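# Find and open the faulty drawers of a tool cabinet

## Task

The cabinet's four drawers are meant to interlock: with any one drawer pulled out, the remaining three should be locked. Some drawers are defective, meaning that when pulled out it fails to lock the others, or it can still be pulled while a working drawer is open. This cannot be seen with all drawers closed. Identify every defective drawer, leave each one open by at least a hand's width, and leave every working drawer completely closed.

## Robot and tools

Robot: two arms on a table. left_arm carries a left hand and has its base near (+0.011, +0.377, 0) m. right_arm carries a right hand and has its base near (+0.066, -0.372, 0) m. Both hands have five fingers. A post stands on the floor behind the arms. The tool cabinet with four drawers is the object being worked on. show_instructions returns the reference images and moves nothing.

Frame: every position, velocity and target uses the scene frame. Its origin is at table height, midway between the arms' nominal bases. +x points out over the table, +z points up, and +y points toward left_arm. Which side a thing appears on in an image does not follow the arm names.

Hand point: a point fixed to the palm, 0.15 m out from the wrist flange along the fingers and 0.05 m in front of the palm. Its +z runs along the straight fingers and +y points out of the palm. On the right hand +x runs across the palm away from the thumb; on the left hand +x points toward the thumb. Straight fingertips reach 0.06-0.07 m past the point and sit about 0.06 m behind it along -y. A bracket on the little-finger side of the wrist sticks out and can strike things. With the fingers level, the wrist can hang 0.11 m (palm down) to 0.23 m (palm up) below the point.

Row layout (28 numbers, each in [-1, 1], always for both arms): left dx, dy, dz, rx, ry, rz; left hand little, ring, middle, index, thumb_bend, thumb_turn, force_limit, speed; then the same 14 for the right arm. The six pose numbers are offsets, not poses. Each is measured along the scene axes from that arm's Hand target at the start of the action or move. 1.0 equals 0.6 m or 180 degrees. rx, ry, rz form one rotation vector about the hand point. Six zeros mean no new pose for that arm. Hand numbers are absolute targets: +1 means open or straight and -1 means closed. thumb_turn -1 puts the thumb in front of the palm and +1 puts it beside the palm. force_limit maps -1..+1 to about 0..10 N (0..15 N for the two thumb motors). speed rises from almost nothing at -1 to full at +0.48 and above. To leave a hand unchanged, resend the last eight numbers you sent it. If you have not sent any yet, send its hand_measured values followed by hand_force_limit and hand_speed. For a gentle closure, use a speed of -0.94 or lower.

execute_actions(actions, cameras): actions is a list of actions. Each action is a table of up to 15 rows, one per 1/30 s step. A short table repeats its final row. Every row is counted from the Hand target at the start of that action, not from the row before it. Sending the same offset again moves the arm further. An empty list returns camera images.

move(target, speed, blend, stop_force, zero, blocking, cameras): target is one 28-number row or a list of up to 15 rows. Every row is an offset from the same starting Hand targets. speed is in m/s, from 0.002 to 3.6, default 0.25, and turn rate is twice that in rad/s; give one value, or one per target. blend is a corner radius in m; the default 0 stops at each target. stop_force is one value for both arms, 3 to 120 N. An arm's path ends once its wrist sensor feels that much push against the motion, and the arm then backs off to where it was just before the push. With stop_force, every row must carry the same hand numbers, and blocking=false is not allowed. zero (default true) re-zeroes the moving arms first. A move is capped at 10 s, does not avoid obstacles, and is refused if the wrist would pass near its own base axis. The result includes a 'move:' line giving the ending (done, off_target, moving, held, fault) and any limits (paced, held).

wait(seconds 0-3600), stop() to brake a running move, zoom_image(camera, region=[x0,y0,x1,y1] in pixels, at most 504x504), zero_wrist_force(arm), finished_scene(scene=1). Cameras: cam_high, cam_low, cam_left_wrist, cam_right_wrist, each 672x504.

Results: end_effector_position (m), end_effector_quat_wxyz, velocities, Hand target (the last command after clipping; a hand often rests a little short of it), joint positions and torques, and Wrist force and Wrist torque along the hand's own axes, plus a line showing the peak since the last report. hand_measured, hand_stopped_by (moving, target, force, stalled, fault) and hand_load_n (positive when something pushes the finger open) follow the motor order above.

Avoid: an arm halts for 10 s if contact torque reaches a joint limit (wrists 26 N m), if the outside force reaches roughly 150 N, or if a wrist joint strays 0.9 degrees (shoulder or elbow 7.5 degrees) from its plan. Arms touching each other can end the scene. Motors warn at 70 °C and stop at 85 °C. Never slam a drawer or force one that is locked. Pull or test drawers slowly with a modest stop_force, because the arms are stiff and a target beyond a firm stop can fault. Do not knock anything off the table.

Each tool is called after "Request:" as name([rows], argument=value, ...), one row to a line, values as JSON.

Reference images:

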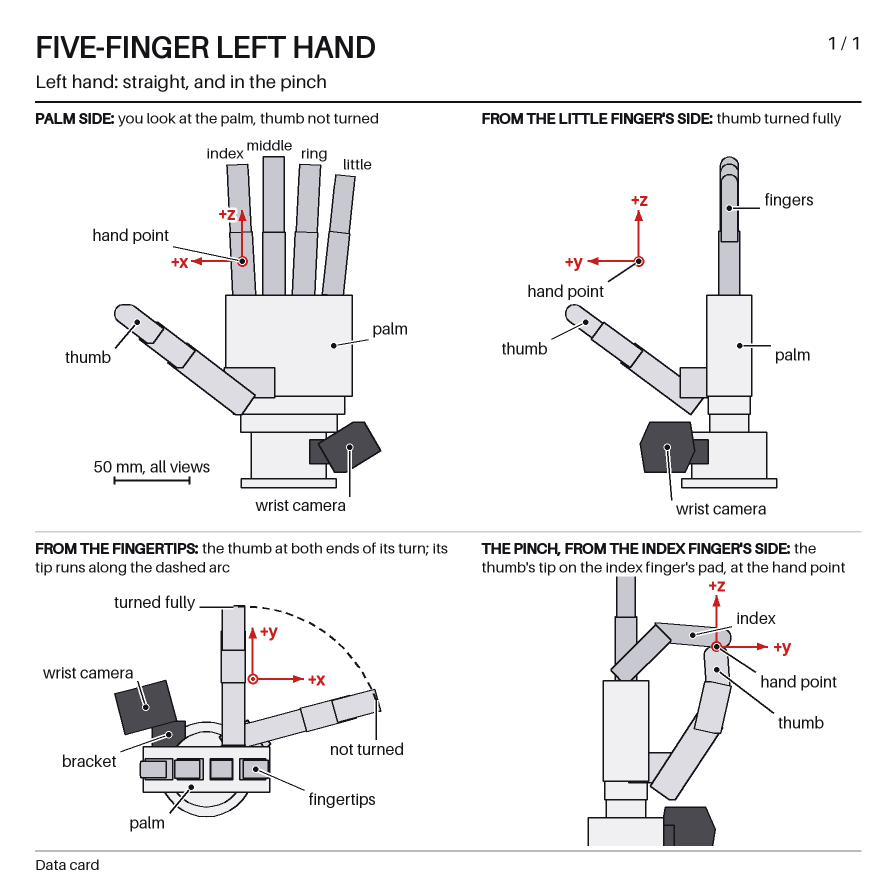

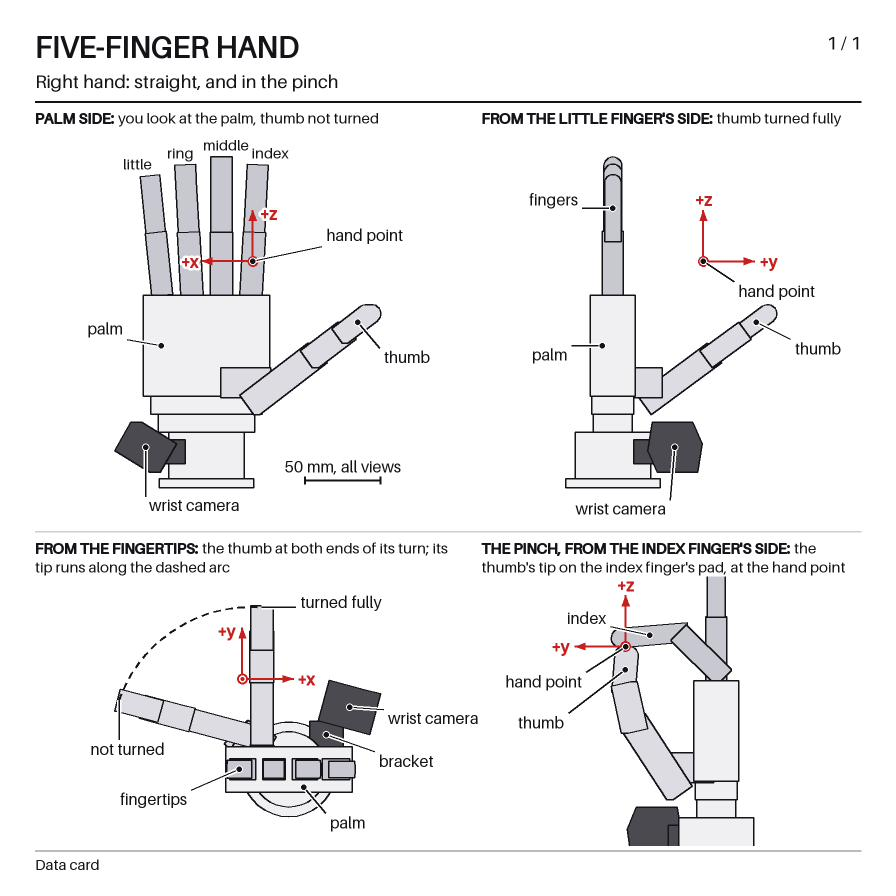

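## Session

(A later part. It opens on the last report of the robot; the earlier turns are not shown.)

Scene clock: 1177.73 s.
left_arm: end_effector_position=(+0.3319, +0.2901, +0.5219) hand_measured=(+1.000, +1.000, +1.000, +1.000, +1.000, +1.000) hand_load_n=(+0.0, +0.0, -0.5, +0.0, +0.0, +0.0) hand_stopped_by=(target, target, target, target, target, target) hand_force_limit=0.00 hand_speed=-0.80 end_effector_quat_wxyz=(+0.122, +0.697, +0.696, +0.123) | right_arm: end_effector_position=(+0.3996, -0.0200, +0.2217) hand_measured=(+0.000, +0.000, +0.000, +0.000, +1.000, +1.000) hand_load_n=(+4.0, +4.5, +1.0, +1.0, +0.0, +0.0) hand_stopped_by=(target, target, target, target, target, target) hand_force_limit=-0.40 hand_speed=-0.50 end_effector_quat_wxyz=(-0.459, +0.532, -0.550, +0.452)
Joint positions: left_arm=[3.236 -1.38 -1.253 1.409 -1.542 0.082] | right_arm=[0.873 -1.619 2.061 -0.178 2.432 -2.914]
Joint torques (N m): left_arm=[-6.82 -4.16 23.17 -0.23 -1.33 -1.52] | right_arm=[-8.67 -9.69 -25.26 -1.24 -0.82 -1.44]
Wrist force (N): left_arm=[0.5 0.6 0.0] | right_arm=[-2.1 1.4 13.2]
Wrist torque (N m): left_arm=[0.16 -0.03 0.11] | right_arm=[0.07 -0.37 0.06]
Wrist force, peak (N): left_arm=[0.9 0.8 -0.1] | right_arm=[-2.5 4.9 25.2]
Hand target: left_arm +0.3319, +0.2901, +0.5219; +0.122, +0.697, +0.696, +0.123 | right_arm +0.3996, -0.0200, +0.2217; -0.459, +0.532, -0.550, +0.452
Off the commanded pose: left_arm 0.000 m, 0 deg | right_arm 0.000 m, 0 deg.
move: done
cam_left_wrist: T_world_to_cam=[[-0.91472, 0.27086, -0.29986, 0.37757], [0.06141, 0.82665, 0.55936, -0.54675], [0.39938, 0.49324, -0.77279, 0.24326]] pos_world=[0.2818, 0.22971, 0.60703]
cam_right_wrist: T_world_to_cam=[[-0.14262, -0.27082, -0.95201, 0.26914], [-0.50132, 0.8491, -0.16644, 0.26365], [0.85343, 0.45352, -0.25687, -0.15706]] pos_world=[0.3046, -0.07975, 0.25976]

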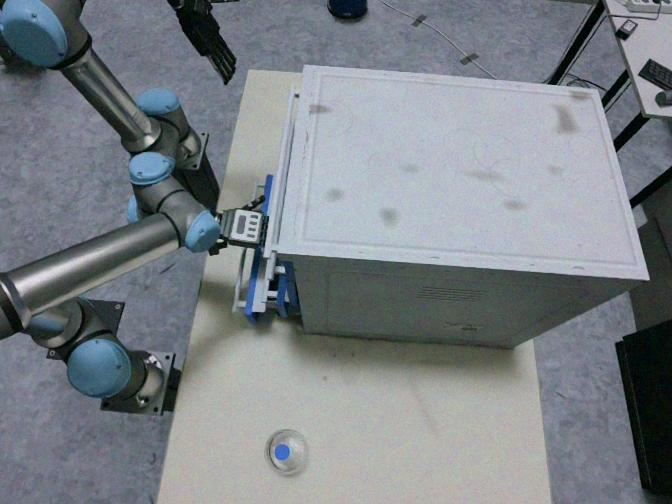

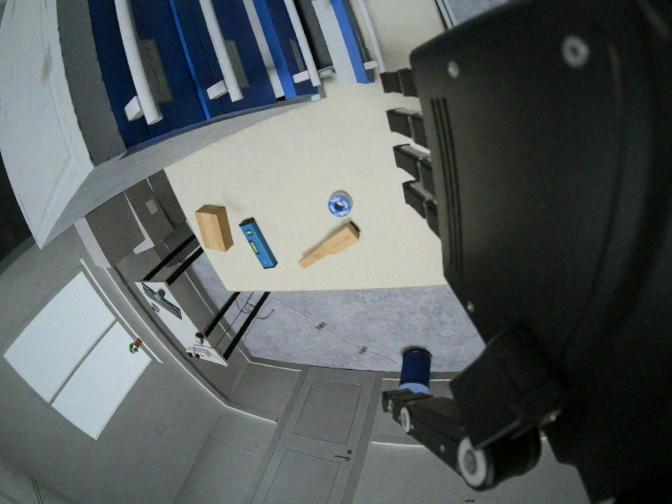

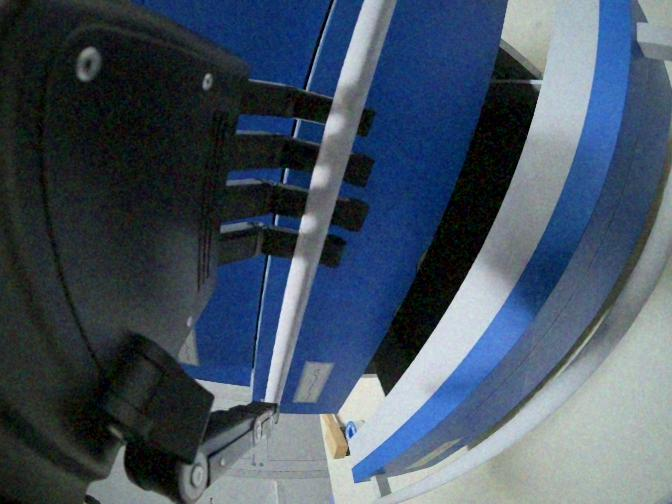

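Request:
move([
  [0,0,0,0,0,0,1,1,1,1,1,1,0,-0.8,-0.03,0,0,0,0,0,0,0,0,0,1,1,-0.4,-0.5],
  [0,0,0,0,0,0,1,1,1,1,1,1,0,-0.8,-0.133,0,0,0,0,0,0,0,0,0,1,1,-0.4,-0.5],
], speed=[0.01,0.03], blend=0.005)

Request:
move([
  [0,0,0,0,0,0,1,1,1,1,1,1,0,-0.8,0.006,0,0,0,0,0,0,0,0,0,1,1,-0.4,-0.5],
  [0,0,0,0,0,0,1,1,1,1,1,1,0,-0.8,0.006,0,0.08,0,0,0,0,0,0,0,1,1,-0.4,-0.5],
  [0,0,0,0,0,0,1,1,1,1,1,1,0,-0.8,-0.05,0,0.13,0,0,0,-1,-1,-1,-1,1,1,-0.4,-0.5],
  [0,0,0,0,0,0,1,1,1,1,1,1,0,-0.8,0.15,0,0.2055,0,0,0,-1,-1,-1,-1,1,1,-0.4,-0.5],
], speed=[0.03,0.06,0.15,0.15], blend=[0,0.01,0,0], cameras=["cam_high","cam_left_wrist","cam_right_wrist"])

Scene clock: 1202.97 s.
left_arm: end_effector_position=(+0.3319, +0.2901, +0.5219) hand_measured=(+1.000, +1.000, +1.000, +1.000, +1.000, +1.000) hand_load_n=(+0.0, +0.0, +0.0, +0.0, +0.0, +0.0) hand_stopped_by=(target, target, target, target, target, target) hand_force_limit=0.00 hand_speed=-0.80 end_effector_quat_wxyz=(+0.122, +0.697, +0.696, +0.123) | right_arm: end_effector_position=(+0.3197, -0.0200, +0.2217) hand_measured=(+0.000, +0.000, +0.000, +0.000, +1.000, +1.000) hand_load_n=(+2.5, +2.0, +0.0, +0.0, -0.5, +0.0) hand_stopped_by=(target, target, target, target, target, target) hand_force_limit=-0.40 hand_speed=-0.50 end_effector_quat_wxyz=(-0.459, +0.532, -0.550, +0.452) end_effector_velocity=(+0.001, +0.001, +0.000) end_effector_angular_velocity=(-0.001, +0.000, +0.002)
Joint positions: left_arm=[3.236 -1.38 -1.253 1.409 -1.542 0.082] | right_arm=[1.095 -1.629 2.079 -0.086 2.643 -2.794]
Joint velocities: left_arm=[within noise] | right_arm=[-0.003 0 0 -0.003 -0.005 -0.004]
Joint torques (N m): left_arm=[-6.21 -3.57 22.92 -0.26 -1.37 -1.49] | right_arm=[-10.38 -10.08 -28.94 -1.33 -1.33 -1.45]
Wrist force (N): left_arm=[0.7 0.5 -0.3] | right_arm=[0.9 -1.5 4.7]
Wrist torque (N m): left_arm=[0.16 -0.06 0.12] | right_arm=[0.36 -0.16 -0.01]
Wrist force, peak (N): left_arm=[0.8 1.0 0.1] | right_arm=[-0.3 3.3 24.8]
Hand target: left_arm +0.3319, +0.2901, +0.5219; +0.122, +0.697, +0.696, +0.123 | right_arm +0.3198, -0.0200, +0.2217; -0.459, +0.532, -0.550, +0.452
Off the commanded pose: left_arm 0.000 m, 0 deg | right_arm 0.000 m, 0 deg.
move: done

Scene clock: 1207.17 s.
left_arm: end_effector_position=(+0.3319, +0.2901, +0.5219) hand_measured=(+1.000, +1.000, +1.000, +1.000, +1.000, +1.000) hand_load_n=(+0.0, +0.0, +0.0, +0.0, -0.5, +0.0) hand_stopped_by=(target, target, target, target, target, target) hand_force_limit=0.00 hand_speed=-0.80 end_effector_quat_wxyz=(+0.122, +0.697, +0.696, +0.123) | right_arm: end_effector_position=(+0.4098, -0.0200, +0.3450) hand_measured=(-1.000, -1.000, -1.000, -1.000, +1.000, +1.000) hand_load_n=(+0.0, +0.5, +0.0, +0.0, +0.0, +0.0) hand_stopped_by=(target, target, target, target, target, target) hand_force_limit=-0.40 hand_speed=-0.50 end_effector_quat_wxyz=(-0.459, +0.532, -0.550, +0.452)
Joint positions: left_arm=[3.236 -1.38 -1.253 1.409 -1.542 0.082] | right_arm=[0.849 -1.697 1.802 0.151 2.408 -2.923]
Joint torques (N m): left_arm=[-6.41 -3.84 22.95 -0.31 -1.34 -1.45] | right_arm=[0.66 -24.49 -10.05 -2.11 0 0.96]
Wrist force (N): left_arm=[0.7 0.7 0.1] | right_arm=[-0.5 0.4 -0.6]
Wrist torque (N m): left_arm=[0.17 -0.06 0.13] | right_arm=[0.56 0.13 0.06]
Wrist force, peak (N): left_arm=[0.8 0.9 0.0] | right_arm=[1.1 -1.3 4.2]
Hand target: left_arm +0.3319, +0.2901, +0.5219; +0.122, +0.697, +0.696, +0.123 | right_arm +0.4098, -0.0200, +0.3450; -0.459, +0.532, -0.550, +0.452
Off the commanded pose: left_arm 0.000 m, 0 deg | right_arm 0.000 m, 0 deg.
move: done
cam_left_wrist: T_world_to_cam=[[-0.91472, 0.27086, -0.29986, 0.37757], [0.06141, 0.82665, 0.55936, -0.54675], [0.39938, 0.49324, -0.77279, 0.24326]] pos_world=[0.2818, 0.22971, 0.60703]
cam_right_wrist: T_world_to_cam=[[-0.1427, -0.27092, -0.95197, 0.38798], [-0.50127, 0.84912, -0.16651, 0.2893], [0.85344, 0.45343, -0.25697, -0.13406]] pos_world=[0.3148, -0.07975, 0.38306]

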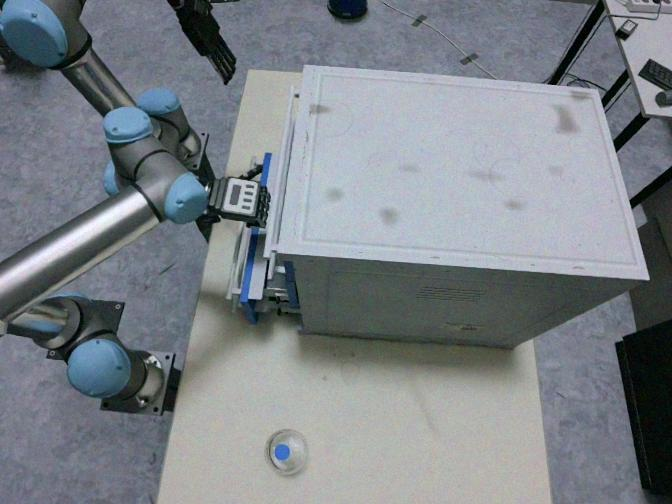

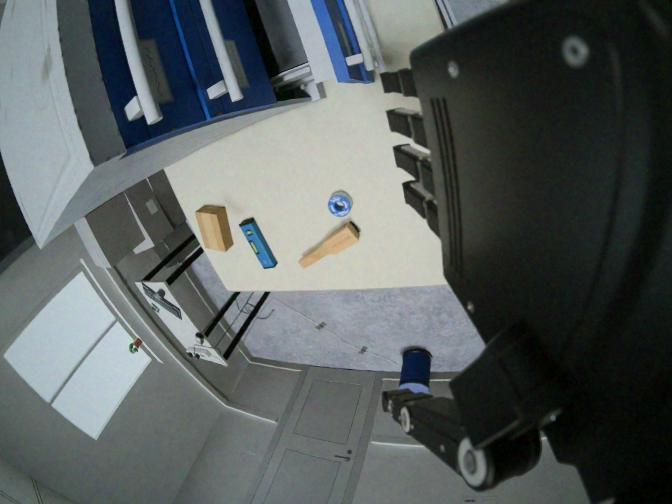

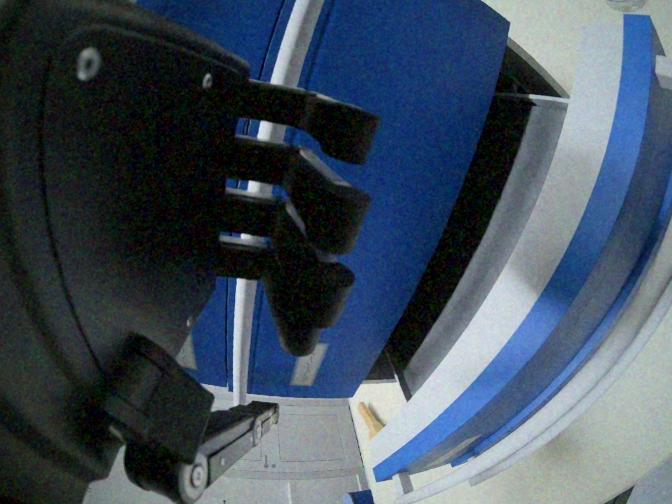

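Request:
move(target=[0,0,0,0,0,0,1,1,1,1,1,1,0,-0.8,0.07,0,0,0,0,0,-1,-1,-1,-1,1,1,-0.4,-0.5], speed=0.01, stop_force=38)

Request:
move(target=[0,0,0,0,0,0,1,1,1,1,1,1,0,-0.8,-0.12,0,0.1,0,0,0,-1,-1,-1,-1,1,1,-0.4,-0.5], speed=0.1, cameras=["cam_high","cam_left_wrist","cam_right_wrist"])

Scene clock: 1218.97 s.
left_arm: end_effector_position=(+0.3319, +0.2901, +0.5219) hand_measured=(+1.000, +1.000, +1.000, +1.000, +1.000, +1.000) hand_load_n=(+0.0, +0.0, +0.0, +0.0, +0.0, +0.0) hand_stopped_by=(target, target, target, target, target, target) hand_force_limit=0.00 hand_speed=-0.80 end_effector_quat_wxyz=(+0.122, +0.697, +0.696, +0.123) | right_arm: end_effector_position=(+0.4353, -0.0200, +0.3450) hand_measured=(-1.000, -1.000, -1.000, -1.000, +1.000, +1.000) hand_load_n=(-0.5, -1.0, -1.0, -6.0, +0.0, -0.5) hand_stopped_by=(target, target, target, target, target, target) hand_force_limit=-0.40 hand_speed=-0.50 end_effector_quat_wxyz=(-0.459, +0.532, -0.550, +0.452)
Joint positions: left_arm=[3.236 -1.38 -1.253 1.409 -1.542 0.082] | right_arm=[0.79 -1.677 1.784 0.135 2.351 -2.944]
Joint torques (N m): left_arm=[-6.42 -3.52 23.31 -0.21 -1.28 -1.28] | right_arm=[2.74 -14.7 -8.89 -0.61 1.56 1.52]
Wrist force (N): left_arm=[0.8 0.5 -0.2] | right_arm=[2.8 -4.3 -37.0]
Wrist torque (N m): left_arm=[0.15 -0.08 0.13] | right_arm=[1.90 0.77 0.28]
Wrist force, peak (N): left_arm=[0.8 1.0 -0.2] | right_arm=[1.6 -4.3 -51.8]
Hand target: left_arm +0.3319, +0.2901, +0.5219; +0.122, +0.697, +0.696, +0.123 | right_arm +0.4353, -0.0200, +0.3450; -0.459, +0.532, -0.550, +0.452 (not the last commanded pose)
Off the commanded pose: left_arm 0.000 m, 0 deg | right_arm 0.017 m, 0 deg.
move: contact (right_arm)

Scene clock: 1220.33 s.
left_arm: end_effector_position=(+0.3319, +0.2901, +0.5219) hand_measured=(+1.000, +1.000, +1.000, +1.000, +1.000, +1.000) hand_load_n=(+0.0, +0.0, +0.0, +0.0, +0.0, +0.0) hand_stopped_by=(target, target, target, target, target, target) hand_force_limit=0.00 hand_speed=-0.80 end_effector_quat_wxyz=(+0.122, +0.697, +0.696, +0.123) | right_arm: end_effector_position=(+0.3633, -0.0199, +0.4051) hand_measured=(-1.000, -1.000, -1.000, -1.000, +1.000, +1.000) hand_load_n=(+0.0, +0.0, +0.0, +0.0, +0.0, +0.0) hand_stopped_by=(target, target, target, target, target, target) hand_force_limit=-0.40 hand_speed=-0.50 end_effector_quat_wxyz=(-0.459, +0.532, -0.550, +0.451)
Joint positions: left_arm=[3.236 -1.38 -1.253 1.409 -1.542 0.082] | right_arm=[0.969 -1.722 1.673 0.346 2.523 -2.871]
Joint torques (N m): left_arm=[-6.05 -3.49 23.12 -0.21 -1.21 -1.16] | right_arm=[-8.5 -4.27 -8.2 -1.55 -0.77 -1.75]
Wrist force (N): left_arm=[0.6 0.3 -0.3] | right_arm=[-0.3 -0.5 -0.6]
Wrist torque (N m): left_arm=[0.13 -0.05 0.12] | right_arm=[0.40 0.09 0.11]
Wrist force, peak (N): left_arm=[0.9 1.0 -0.2] | right_arm=[2.6 -4.1 -36.6]
Hand target: left_arm +0.3319, +0.2901, +0.5219; +0.122, +0.697, +0.696, +0.123 | right_arm +0.3633, -0.0200, +0.4050; -0.459, +0.532, -0.550, +0.452
Off the commanded pose: left_arm 0.000 m, 0 deg | right_arm 0.000 m, 0 deg.
move: done
cam_left_wrist: T_world_to_cam=[[-0.91472, 0.27086, -0.29986, 0.37757], [0.06141, 0.82665, 0.55936, -0.54675], [0.39938, 0.49324, -0.77279, 0.24326]] pos_world=[0.2818, 0.22971, 0.60703]
cam_right_wrist: T_world_to_cam=[[-0.14245, -0.27064, -0.95208, 0.43855], [-0.50143, 0.84906, -0.16633, 0.27591], [0.85339, 0.4537, -0.25666, -0.07895]] pos_world=[0.2682, -0.07975, 0.44316]

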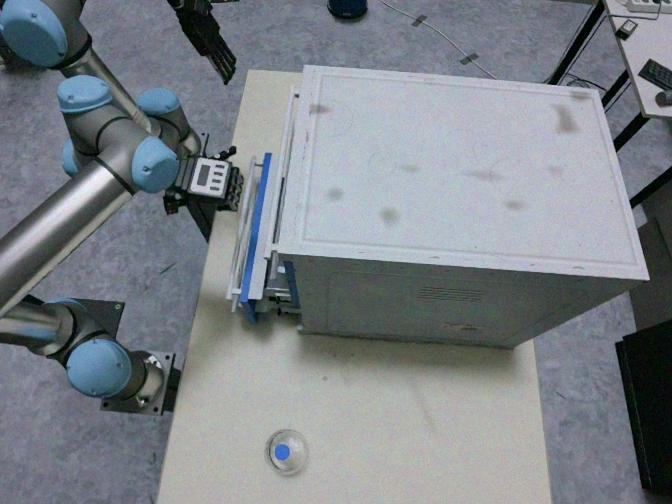

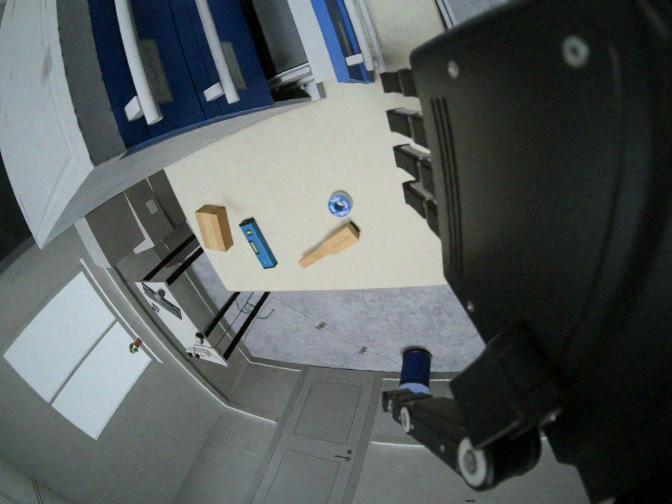

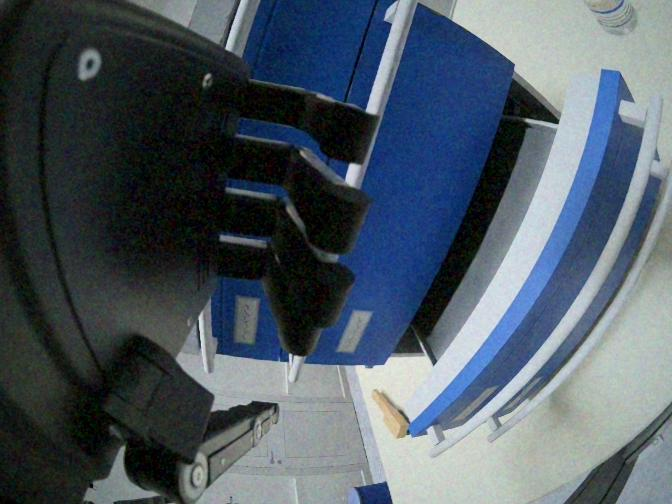

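Request:
move([
  [0,0,0,0,0,0,1,1,1,1,1,1,0,-0.8,-0.0388,0,-0.03,0,0,0,0.6,0.6,0.6,0.6,1,1,-0.4,-0.4],
  [0,0,0,0,0,0,1,1,1,1,1,1,0,-0.8,0.0695,0,-0.03,0,0,0,0.45,0.45,0.45,0.45,1,1,-0.4,-0.5],
  [0,0,0,0,0,0,1,1,1,1,1,1,0,-0.8,0.0812,0,-0.0367,0,0,0,0.3,0.3,0.3,0.3,1,1,-0.4,-0.5],
  [0,0,0,0,0,0,1,1,1,1,1,1,0,-0.8,0.1012,0,-0.045,0,0,0,0.15,0.15,0.15,0.15,1,1,-0.4,-0.5],
  [0,0,0,0,0,0,1,1,1,1,1,1,0,-0.8,0.1195,0,-0.0533,0,0,0,0,0,0,0,1,1,-0.4,-0.5],
  [0,0,0,0,0,0,1,1,1,1,1,1,0,-0.8,0.1325,0,-0.0567,0,0,0,0,0,0,0,1,1,-0.4,-0.5],
], speed=[0.1,0.06,0.04,0.04,0.04,0.04], cameras=["cam_left_wrist","cam_right_wrist"])

Scene clock: 1240.13 s.
left_arm: end_effector_position=(+0.3319, +0.2901, +0.5219) hand_measured=(+1.000, +1.000, +1.000, +1.000, +1.000, +1.000) hand_load_n=(+0.0, +0.0, +0.0, +0.0, +0.0, +0.0) hand_stopped_by=(target, target, target, target, target, target) hand_force_limit=0.00 hand_speed=-0.80 end_effector_quat_wxyz=(+0.122, +0.697, +0.696, +0.123) | right_arm: end_effector_position=(+0.4429, -0.0200, +0.3709) hand_measured=(+0.004, +0.006, +0.000, +0.000, +1.000, +1.000) hand_load_n=(+0.0, +0.0, +0.0, +0.0, +0.0, +0.0) hand_stopped_by=(force, force, target, target, target, target) hand_force_limit=-0.40 hand_speed=-0.50 end_effector_quat_wxyz=(-0.459, +0.532, -0.550, +0.452)
Joint positions: left_arm=[3.236 -1.38 -1.253 1.409 -1.542 0.082] | right_arm=[0.773 -1.675 1.716 0.197 2.335 -2.95]
Joint torques (N m): left_arm=[-6.28 -3.62 23.12 -0.3 -1.24 -1.07] | right_arm=[13.2 -26.22 -30.12 2.64 2.24 0.98]
Wrist force (N): left_arm=[0.6 0.6 -0.1] | right_arm=[-0.6 0.7 -0.3]
Wrist torque (N m): left_arm=[0.16 -0.05 0.11] | right_arm=[0.61 0.13 0.20]
Wrist force, peak (N): left_arm=[1.0 0.9 -0.2] | right_arm=[0.2 -14.0 19.6]
Hand target: left_arm +0.3319, +0.2901, +0.5219; +0.122, +0.697, +0.696, +0.123 | right_arm +0.4428, -0.0200, +0.3710; -0.459, +0.532, -0.550, +0.452
Off the commanded pose: left_arm 0.000 m, 0 deg | right_arm 0.000 m, 0 deg.
move: done
cam_left_wrist: T_world_to_cam=[[-0.91472, 0.27086, -0.29986, 0.37757], [0.06141, 0.82665, 0.55936, -0.54675], [0.39938, 0.49324, -0.77279, 0.24326]] pos_world=[0.2818, 0.22971, 0.60703]
cam_right_wrist: T_world_to_cam=[[-0.14257, -0.2709, -0.95199, 0.41733], [-0.50133, 0.84908, -0.16653, 0.31023], [0.85343, 0.45352, -0.25687, -0.15569]] pos_world=[0.3479, -0.07975, 0.40896]

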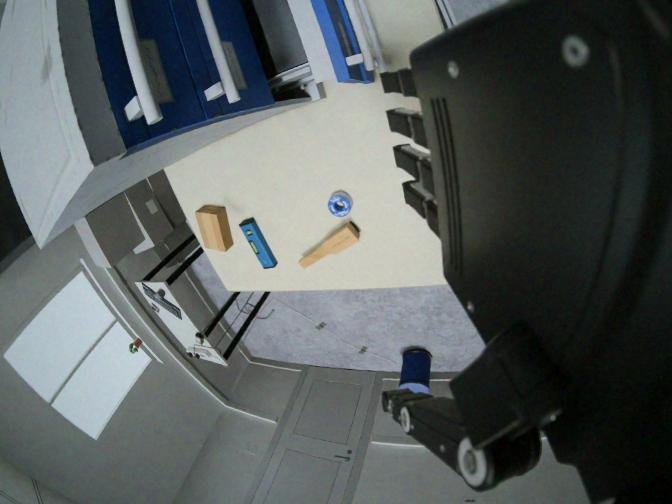

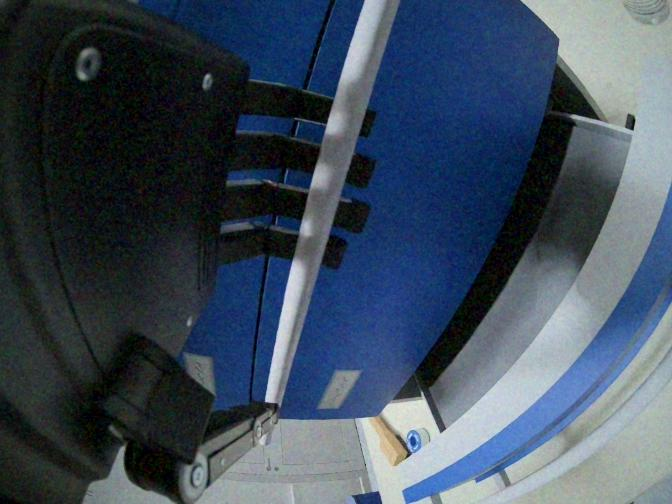

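Request:
move([
  [0,0,0,0,0,0,1,1,1,1,1,1,0,-0.8,-0.07,0,0,0,0,0,0,0,0,0,1,1,-0.4,-0.5],
], speed=0.01, stop_force=38, cameras=["cam_high","cam_left_wrist","cam_right_wrist"])

Scene clock: 1249.67 s.
left_arm: end_effector_position=(+0.3319, +0.2901, +0.5219) hand_measured=(+1.000, +1.000, +1.000, +1.000, +1.000, +1.000) hand_load_n=(+0.0, +0.0, +0.0, +0.0, +0.0, +0.0) hand_stopped_by=(target, target, target, target, target, target) hand_force_limit=0.00 hand_speed=-0.80 end_effector_quat_wxyz=(+0.122, +0.697, +0.696, +0.123) | right_arm: end_effector_position=(+0.4008, -0.0200, +0.3710) hand_measured=(+0.004, +0.006, +0.000, +0.000, +1.000, +1.000) hand_load_n=(+4.0, +3.5, +2.0, +2.0, +0.0, +0.0) hand_stopped_by=(force, force, target, target, target, target) hand_force_limit=-0.40 hand_speed=-0.50 end_effector_quat_wxyz=(-0.459, +0.532, -0.550, +0.452)
Joint positions: left_arm=[3.236 -1.38 -1.253 1.409 -1.542 0.082] | right_arm=[0.871 -1.707 1.745 0.225 2.429 -2.915]
Joint torques (N m): left_arm=[-6.21 -2.76 23.07 -0.19 -1.05 -0.94] | right_arm=[-8.24 -10.26 -26.44 -1.42 -0.77 -1.39]
Motor temperatures (°C): left_arm=[36 35 36 39 48 41] | right_arm=[34 42 38 46 45 40]
Wrist force (N): left_arm=[0.7 0.9 -0.1] | right_arm=[-2.0 4.3 16.2]
Wrist torque (N m): left_arm=[0.21 -0.05 0.11] | right_arm=[0.16 -0.43 0.16]
Wrist force, peak (N): left_arm=[0.7 1.0 -0.2] | right_arm=[-3.0 4.3 24.4]
Hand target: left_arm +0.3319, +0.2901, +0.5219; +0.122, +0.697, +0.696, +0.123 | right_arm +0.4008, -0.0200, +0.3710; -0.459, +0.532, -0.550, +0.452
Off the commanded pose: left_arm 0.000 m, 0 deg | right_arm 0.000 m, 0 deg.
move: done
cam_left_wrist: T_world_to_cam=[[-0.91472, 0.27086, -0.29986, 0.37757], [0.06141, 0.82665, 0.55936, -0.54675], [0.39938, 0.49324, -0.77279, 0.24326]] pos_world=[0.2818, 0.22971, 0.60703]
cam_right_wrist: T_world_to_cam=[[-0.14262, -0.27082, -0.95201, 0.41143], [-0.50132, 0.8491, -0.16644, 0.28906], [0.85343, 0.45352, -0.25687, -0.11965]] pos_world=[0.3057, -0.07975, 0.40906]

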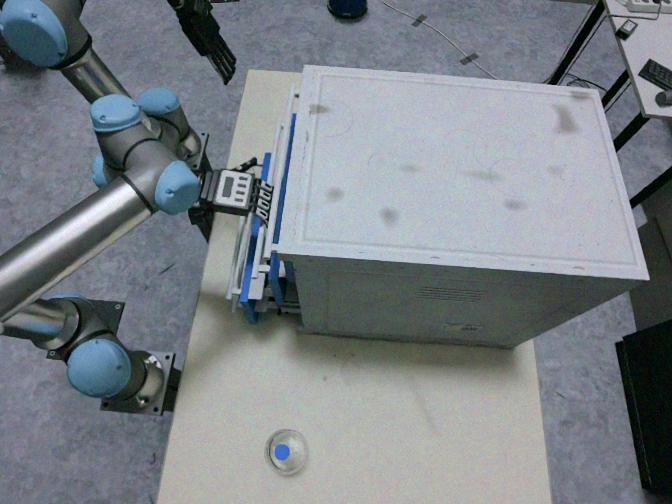

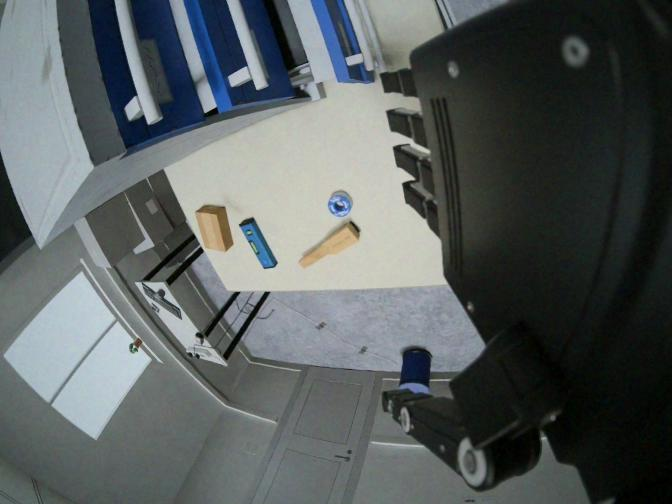

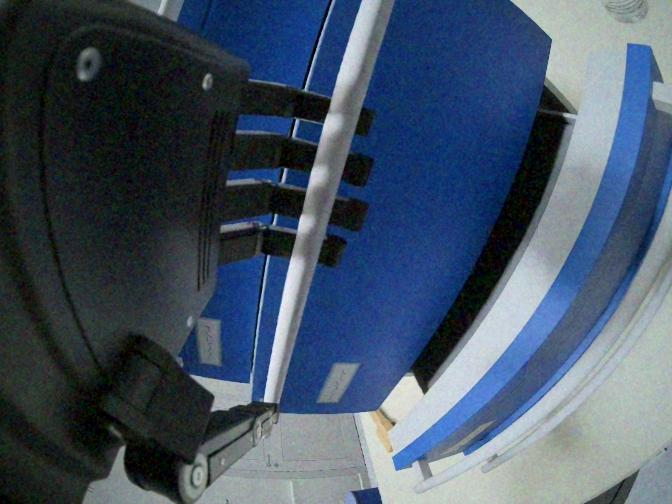

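Request:
move(target=[0,0,0,0,0,0,1,1,1,1,1,1,0,-0.8,0.01,0,0,0,0,0,0,0,0,0,1,1,-0.4,-0.5], speed=0.03)

Request:
move(target=[0,0,0,0,0,0,1,1,1,1,1,1,0,-0.8,0.09,0,0,0,0,0,0,0,0,0,1,1,-0.4,-0.5], speed=0.01, stop_force=38, cameras=["cam_left_wrist","cam_right_wrist"])

Scene clock: 1267.03 s.
left_arm: end_effector_position=(+0.3319, +0.2901, +0.5219) hand_measured=(+1.000, +1.000, +1.000, +1.000, +1.000, +1.000) hand_load_n=(+0.5, +0.0, +0.0, +0.0, -0.5, +0.0) hand_stopped_by=(target, target, target, target, target, target) hand_force_limit=0.00 hand_speed=-0.80 end_effector_quat_wxyz=(+0.122, +0.697, +0.696, +0.123) | right_arm: end_effector_position=(+0.4069, -0.0200, +0.3710) hand_measured=(+0.004, +0.006, +0.000, +0.000, +1.000, +1.000) hand_load_n=(+0.0, +0.0, +0.0, +0.0, +0.0, +0.0) hand_stopped_by=(force, force, target, target, target, target) hand_force_limit=-0.40 hand_speed=-0.50 end_effector_quat_wxyz=(-0.459, +0.532, -0.550, +0.452)
Joint positions: left_arm=[3.236 -1.38 -1.253 1.409 -1.542 0.082] | right_arm=[0.856 -1.703 1.741 0.22 2.415 -2.921]
Joint torques (N m): left_arm=[-5.89 -3.39 22.48 -0.26 -1.09 -0.88] | right_arm=[11.65 -19.01 -19.93 0.64 2.18 0.98]
Wrist force (N): left_arm=[0.8 0.7 -0.2] | right_arm=[-0.4 0.7 -0.8]
Wrist torque (N m): left_arm=[0.19 -0.07 0.12] | right_arm=[0.62 0.11 0.23]
Wrist force, peak (N): left_arm=[0.8 0.9 -0.3] | right_arm=[-2.0 4.3 16.0]
Hand target: left_arm +0.3319, +0.2901, +0.5219; +0.122, +0.697, +0.696, +0.123 | right_arm +0.4068, -0.0200, +0.3710; -0.459, +0.532, -0.550, +0.452
Off the commanded pose: left_arm 0.000 m, 0 deg | right_arm 0.000 m, 0 deg.
move: done

Scene clock: 1272.43 s.
left_arm: end_effector_position=(+0.3319, +0.2901, +0.5219) hand_measured=(+1.000, +1.000, +1.000, +1.000, +1.000, +1.000) hand_load_n=(+0.0, +0.0, +0.0, +0.0, +0.0, +0.0) hand_stopped_by=(target, target, target, target, target, target) hand_force_limit=0.00 hand_speed=-0.80 end_effector_quat_wxyz=(+0.122, +0.697, +0.696, +0.123) | right_arm: end_effector_position=(+0.4498, -0.0200, +0.3710) hand_measured=(+0.004, +0.006, +0.000, +0.000, +1.000, +1.000) hand_load_n=(-2.0, -6.5, -3.5, -7.5, +0.0, +0.0) hand_stopped_by=(force, force, target, target, target, target) hand_force_limit=-0.40 hand_speed=-0.50 end_effector_quat_wxyz=(-0.459, +0.532, -0.550, +0.452)
Joint positions: left_arm=[3.236 -1.38 -1.253 1.409 -1.542 0.082] | right_arm=[0.759 -1.669 1.71 0.194 2.321 -2.955]
Joint torques (N m): left_arm=[-5.59 -3.41 23.02 -0.22 -1.07 -0.8] | right_arm=[1.81 -12.54 -6.05 -0.39 1.52 1.62]
Wrist force (N): left_arm=[0.6 0.7 0.1] | right_arm=[1.5 -7.7 -38.7]
Wrist torque (N m): left_arm=[0.17 -0.05 0.11] | right_arm=[1.56 0.96 0.04]
Wrist force, peak (N): left_arm=[0.9 0.7 -0.2] | right_arm=[0.4 -8.0 -52.7]
Hand target: left_arm +0.3319, +0.2901, +0.5219; +0.122, +0.697, +0.696, +0.123 | right_arm +0.4498, -0.0200, +0.3710; -0.459, +0.532, -0.550, +0.452 (not the last commanded pose)
Off the commanded pose: left_arm 0.000 m, 0 deg | right_arm 0.011 m, 0 deg.
move: contact (right_arm)
cam_left_wrist: T_world_to_cam=[[-0.91472, 0.27086, -0.29986, 0.37757], [0.06141, 0.82665, 0.55936, -0.54675], [0.39938, 0.49324, -0.77279, 0.24326]] pos_world=[0.2818, 0.22971, 0.60703]
cam_right_wrist: T_world_to_cam=[[-0.14262, -0.27082, -0.95201, 0.41842], [-0.50132, 0.8491, -0.16644, 0.31362], [0.85343, 0.45352, -0.25687, -0.16146]] pos_world=[0.3547, -0.07975, 0.40906]

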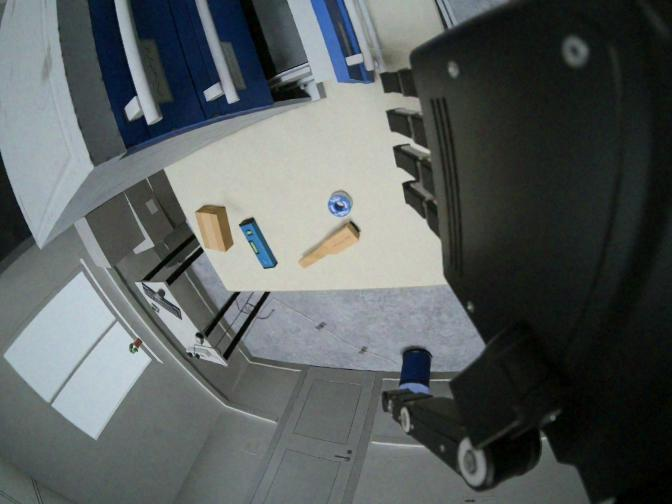

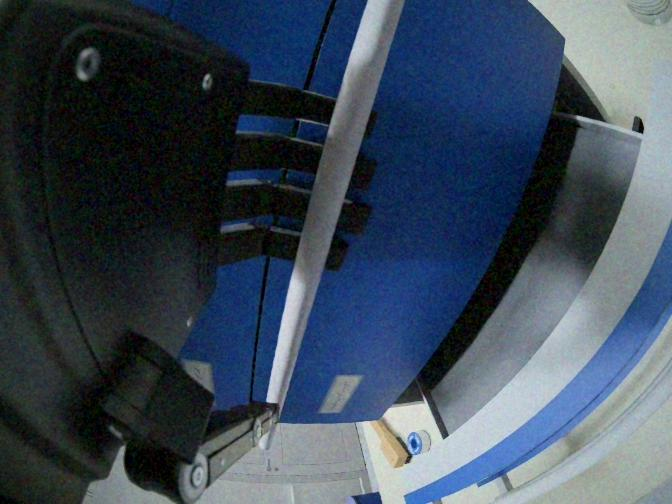

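Request:
move([
  [0,0,0,0,0,0,1,1,1,1,1,1,0,-0.8,-0.009,0,0,0,0,0,0,0,0,0,1,1,-0.4,-0.5],
  [0,0,0,0,0,0,1,1,1,1,1,1,0,-0.8,-0.0197,0,0.0033,0,0,0,0.15,0.15,0.15,0.15,1,1,-0.4,-0.5],
  [0,0,0,0,0,0,1,1,1,1,1,1,0,-0.8,-0.038,0,0.0117,0,0,0,0.3,0.3,0.3,0.3,1,1,-0.4,-0.5],
  [0,0,0,0,0,0,1,1,1,1,1,1,0,-0.8,-0.0597,0,0.02,0,0,0,0.45,0.45,0.45,0.45,1,1,-0.4,-0.5],
  [0,0,0,0,0,0,1,1,1,1,1,1,0,-0.8,-0.0747,0,0.0267,0,0,0,0.6,0.6,0.6,0.6,1,1,-0.4,-0.5],
  [0,0,0,0,0,0,1,1,1,1,1,1,0,-0.8,-0.2,0,0.03,0,0,0,0,0,0,0,1,1,-0.4,-0.5],
  [0,0,0,0,0,0,1,1,1,1,1,1,0,-0.8,-0.183,0,0.24,0,0,0,0,0,0,0,1,1,-0.4,-0.5],
], speed=[0.03,0.04,0.04,0.04,0.04,0.15,0.15], cameras=["cam_left_wrist","cam_right_wrist"])

Request:
move([
  [0,0,0,0,0,0,1,1,1,1,1,1,0,-0.8,0.17,0,0,0,0,0,0,0,0,0,1,1,-0.4,-0.5],
], speed=[0.05], stop_force=7, cameras=["cam_high","cam_right_wrist"])

Scene clock: 1301.37 s.
left_arm: end_effector_position=(+0.3319, +0.2901, +0.5219) hand_measured=(+1.000, +1.000, +1.000, +1.000, +1.000, +1.000) hand_load_n=(+0.0, +0.0, +0.0, +0.0, +0.0, +0.0) hand_stopped_by=(target, target, target, target, target, target) hand_force_limit=0.00 hand_speed=-0.80 end_effector_quat_wxyz=(+0.122, +0.697, +0.696, +0.123) | right_arm: end_effector_position=(+0.3400, -0.0200, +0.5149) hand_measured=(+0.000, +0.000, +0.000, +0.000, +1.000, +1.000) hand_load_n=(+0.0, +0.0, +0.0, +0.0, +0.0, +0.0) hand_stopped_by=(target, target, target, target, target, target) hand_force_limit=-0.40 hand_speed=-0.50 end_effector_quat_wxyz=(-0.459, +0.532, -0.550, +0.452)
Joint positions: left_arm=[3.236 -1.38 -1.253 1.409 -1.542 0.082] | right_arm=[1.035 -1.676 1.35 0.655 2.586 -2.834]
Joint torques (N m): left_arm=[-5.19 -2.95 22.61 -0.22 -1.03 -0.65] | right_arm=[12.75 -24.58 -19.55 -0.9 2.01 -1.05]
Wrist force (N): left_arm=[0.9 0.6 0.1] | right_arm=[-0.6 0.3 -0.5]
Wrist torque (N m): left_arm=[0.15 -0.08 0.13] | right_arm=[0.55 0.13 0.04]
Wrist force, peak (N): left_arm=[1.1 0.6 0.0] | right_arm=[1.6 -7.7 -38.8]
Hand target: left_arm +0.3319, +0.2901, +0.5219; +0.122, +0.697, +0.696, +0.123 | right_arm +0.3400, -0.0200, +0.5150; -0.459, +0.532, -0.550, +0.452
Off the commanded pose: left_arm 0.000 m, 0 deg | right_arm 0.000 m, 0 deg.
move: done
cam_left_wrist: T_world_to_cam=[[-0.91472, 0.27086, -0.29986, 0.37757], [0.06141, 0.82665, 0.55936, -0.54675], [0.39938, 0.49324, -0.77279, 0.24326]] pos_world=[0.2818, 0.22971, 0.60703]
cam_right_wrist: T_world_to_cam=[[-0.14275, -0.27084, -0.95198, 0.53978], [-0.50126, 0.84915, -0.16642, 0.28255], [0.85344, 0.45343, -0.25697, -0.03083]] pos_world=[0.245, -0.07975, 0.55296]

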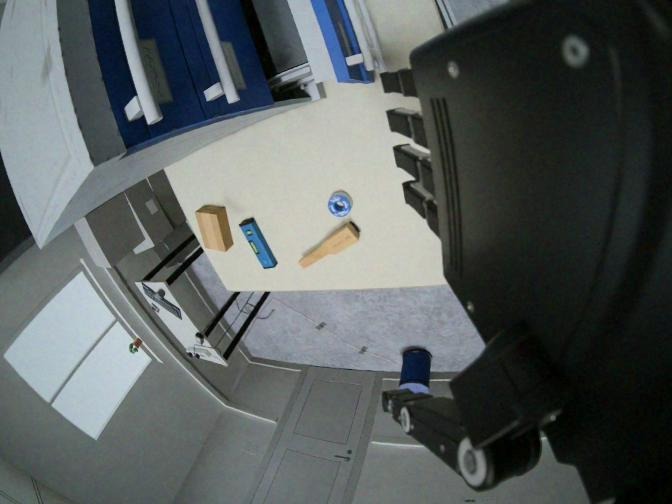

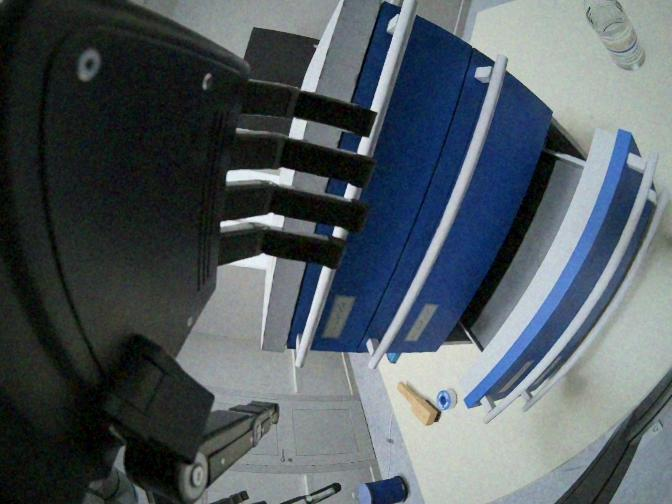

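Scene clock: 1304.47 s.
left_arm: end_effector_position=(+0.3319, +0.2901, +0.5219) hand_measured=(+1.000, +1.000, +1.000, +1.000, +1.000, +1.000) hand_load_n=(+0.0, +0.0, +0.0, +0.0, +0.0, +0.0) hand_stopped_by=(target, target, target, target, target, target) hand_force_limit=0.00 hand_speed=-0.80 end_effector_quat_wxyz=(+0.122, +0.697, +0.696, +0.123) | right_arm: end_effector_position=(+0.4420, -0.0200, +0.5150) hand_measured=(+0.000, +0.000, +0.000, +0.000, +1.000, +1.000) hand_load_n=(+0.0, +0.0, +0.0, +0.0, +0.0, +0.0) hand_stopped_by=(target, target, target, target, target, target) hand_force_limit=-0.40 hand_speed=-0.50 end_effector_quat_wxyz=(-0.459, +0.532, -0.550, +0.452)
Joint positions: left_arm=[3.236 -1.38 -1.253 1.409 -1.542 0.082] | right_arm=[0.775 -1.627 1.299 0.567 2.337 -2.949]
Joint torques (N m): left_arm=[-4.87 -2.93 23 -0.29 -1.06 -0.63] | right_arm=[12.87 -26.85 -8.45 1.86 2.01 1.51]
Wrist force (N): left_arm=[0.6 0.6 -0.2] | right_arm=[-0.6 0.3 -0.5]
Wrist torque (N m): left_arm=[0.17 -0.04 0.12] | right_arm=[0.56 0.12 0.16]
Wrist force, peak (N): left_arm=[0.9 0.8 -0.2] | right_arm=[-0.5 0.6 -1.0]
Hand target: left_arm +0.3319, +0.2901, +0.5219; +0.122, +0.697, +0.696, +0.123 | right_arm +0.4420, -0.0200, +0.5150; -0.459, +0.532, -0.550, +0.452
Off the commanded pose: left_arm 0.000 m, 0 deg | right_arm 0.000 m, 0 deg.
move: done
cam_right_wrist: T_world_to_cam=[[-0.14259, -0.27082, -0.95201, 0.55439], [-0.5014, 0.84906, -0.16644, 0.3337], [0.85339, 0.4536, -0.25686, -0.11781]] pos_world=[0.3469, -0.07975, 0.55306]

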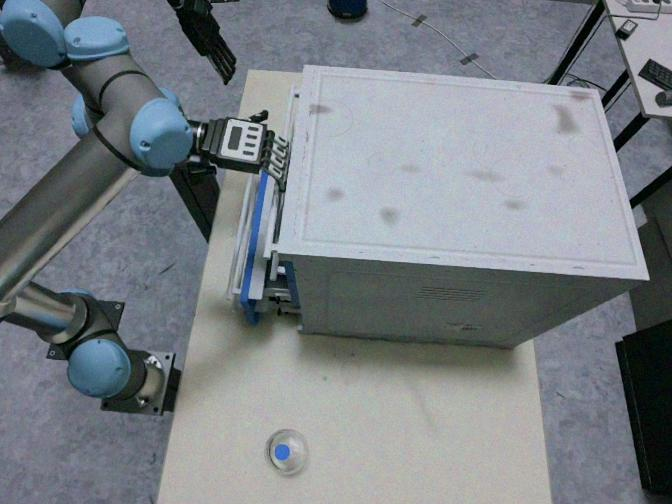

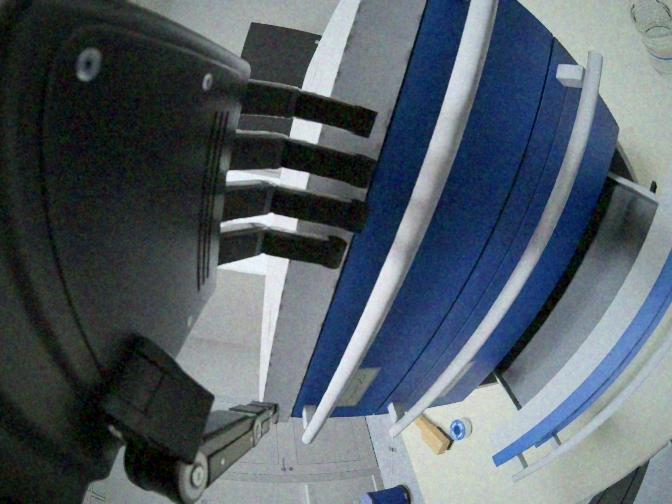

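Request:
move([
  [0,0,0,0,0,0,1,1,1,1,1,1,0,-0.8,0,0,-0.075,0,0,0,0,0,0,0,1,1,-0.4,-0.5],
], speed=[0.02], stop_force=7, cameras=["cam_right_wrist"])

Scene clock: 1311.63 s.
left_arm: end_effector_position=(+0.3319, +0.2901, +0.5219) hand_measured=(+1.000, +1.000, +1.000, +1.000, +1.000, +1.000) hand_load_n=(+0.0, +0.0, +0.0, +0.0, +0.0, +0.0) hand_stopped_by=(target, target, target, target, target, target) hand_force_limit=0.00 hand_speed=-0.80 end_effector_quat_wxyz=(+0.122, +0.697, +0.696, +0.123) | right_arm: end_effector_position=(+0.4419, -0.0200, +0.4700) hand_measured=(+0.000, +0.000, +0.000, +0.000, +1.000, +1.000) hand_load_n=(+0.0, +0.0, +0.0, +0.0, +0.0, +0.0) hand_stopped_by=(target, target, target, target, target, target) hand_force_limit=-0.40 hand_speed=-0.50 end_effector_quat_wxyz=(-0.459, +0.532, -0.550, +0.452)
Joint positions: left_arm=[3.236 -1.38 -1.253 1.409 -1.542 0.082] | right_arm=[0.775 -1.656 1.445 0.45 2.337 -2.949]
Joint torques (N m): left_arm=[-4.96 -2.72 23.2 -0.2 -1.07 -0.54] | right_arm=[9.33 -8.3 -31.74 1.79 -0.06 -1.42]
Wrist force (N): left_arm=[0.3 0.5 -0.3] | right_arm=[-0.7 0.4 -0.4]
Wrist torque (N m): left_arm=[0.17 -0.01 0.10] | right_arm=[0.58 0.14 0.14]
Wrist force, peak (N): left_arm=[0.8 0.9 -0.3] | right_arm=[-0.8 0.5 -0.7]
Hand target: left_arm +0.3319, +0.2901, +0.5219; +0.122, +0.697, +0.696, +0.123 | right_arm +0.4420, -0.0200, +0.4700; -0.459, +0.532, -0.550, +0.452
Off the commanded pose: left_arm 0.000 m, 0 deg | right_arm 0.000 m, 0 deg.
move: done
cam_right_wrist: T_world_to_cam=[[-0.1426, -0.27081, -0.95201, 0.51155], [-0.50139, 0.84906, -0.16642, 0.3262], [0.85339, 0.4536, -0.25686, -0.12936]] pos_world=[0.3469, -0.07975, 0.50806]

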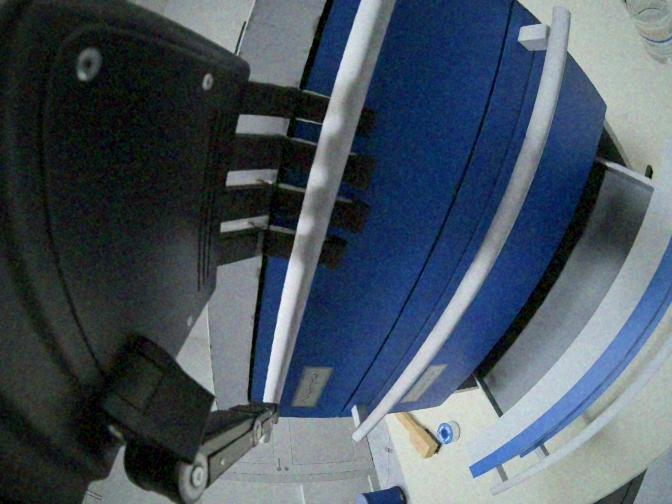

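Request:
move([
  [0,0,0,0,0,0,1,1,1,1,1,1,0,-0.8,-0.07,0,0,0,0,0,0,0,0,0,1,1,-0.4,-0.5],
], speed=0.01, stop_force=38, cameras=["cam_high","cam_left_wrist","cam_right_wrist"])

Scene clock: 1320.17 s.
left_arm: end_effector_position=(+0.3319, +0.2901, +0.5219) hand_measured=(+1.000, +1.000, +1.000, +1.000, +1.000, +1.000) hand_load_n=(+0.0, +0.0, +0.0, +0.0, +0.0, +0.0) hand_stopped_by=(target, target, target, target, target, target) hand_force_limit=0.00 hand_speed=-0.80 end_effector_quat_wxyz=(+0.122, +0.697, +0.696, +0.123) | right_arm: end_effector_position=(+0.3999, -0.0200, +0.4700) hand_measured=(+0.000, +0.000, +0.000, +0.000, +1.000, +1.000) hand_load_n=(+4.5, +4.5, +1.5, +1.5, +0.0, -0.5) hand_stopped_by=(target, target, target, target, target, target) hand_force_limit=-0.40 hand_speed=-0.50 end_effector_quat_wxyz=(-0.459, +0.532, -0.550, +0.452)
Joint positions: left_arm=[3.236 -1.38 -1.253 1.409 -1.542 0.082] | right_arm=[0.873 -1.687 1.474 0.477 2.431 -2.914]
Joint torques (N m): left_arm=[-5.03 -2.64 22.53 -0.2 -0.92 -0.34] | right_arm=[-7.89 -11.35 -26 -1.28 -0.77 -1.52]
Wrist force (N): left_arm=[0.8 0.8 0.0] | right_arm=[-2.1 3.0 16.1]
Wrist torque (N m): left_arm=[0.19 -0.07 0.12] | right_arm=[0.07 -0.48 0.09]
Wrist force, peak (N): left_arm=[1.0 0.7 -0.2] | right_arm=[-2.9 3.1 27.9]
Hand target: left_arm +0.3319, +0.2901, +0.5219; +0.122, +0.697, +0.696, +0.123 | right_arm +0.4000, -0.0200, +0.4700; -0.459, +0.532, -0.550, +0.452
Off the commanded pose: left_arm 0.000 m, 0 deg | right_arm 0.000 m, 0 deg.
move: done
cam_left_wrist: T_world_to_cam=[[-0.91472, 0.27086, -0.29986, 0.37757], [0.06141, 0.82665, 0.55936, -0.54675], [0.39938, 0.49324, -0.77279, 0.24326]] pos_world=[0.2818, 0.22971, 0.60703]
cam_right_wrist: T_world_to_cam=[[-0.14259, -0.27082, -0.95201, 0.50556], [-0.5014, 0.84906, -0.16644, 0.30515], [0.85339, 0.4536, -0.25686, -0.09352]] pos_world=[0.3049, -0.07975, 0.50806]

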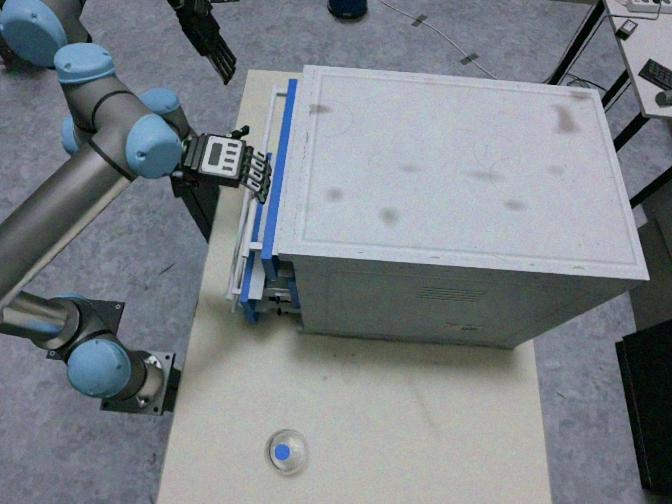

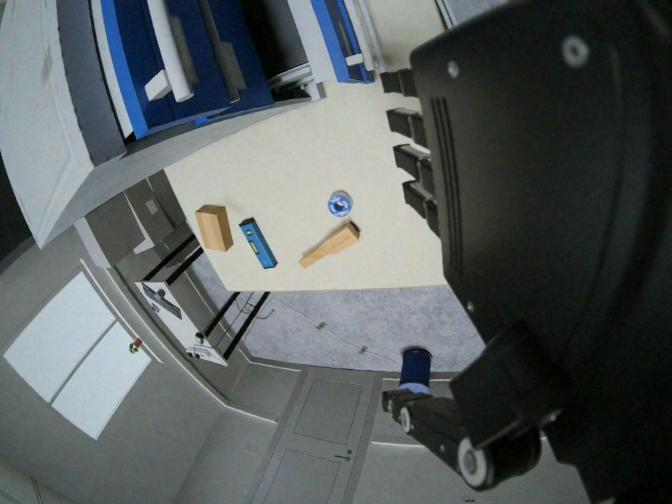

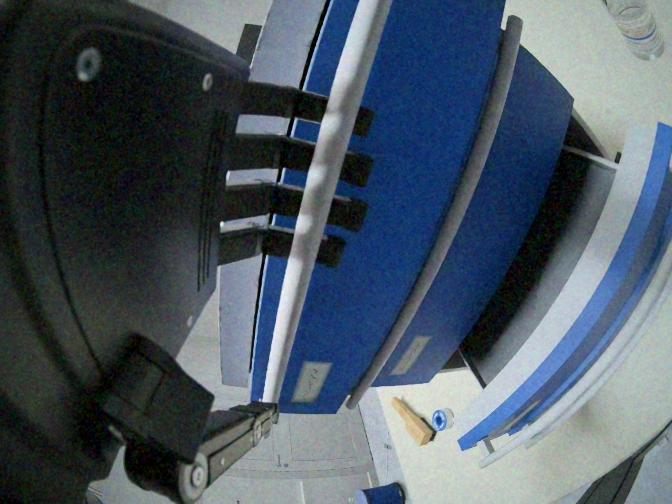

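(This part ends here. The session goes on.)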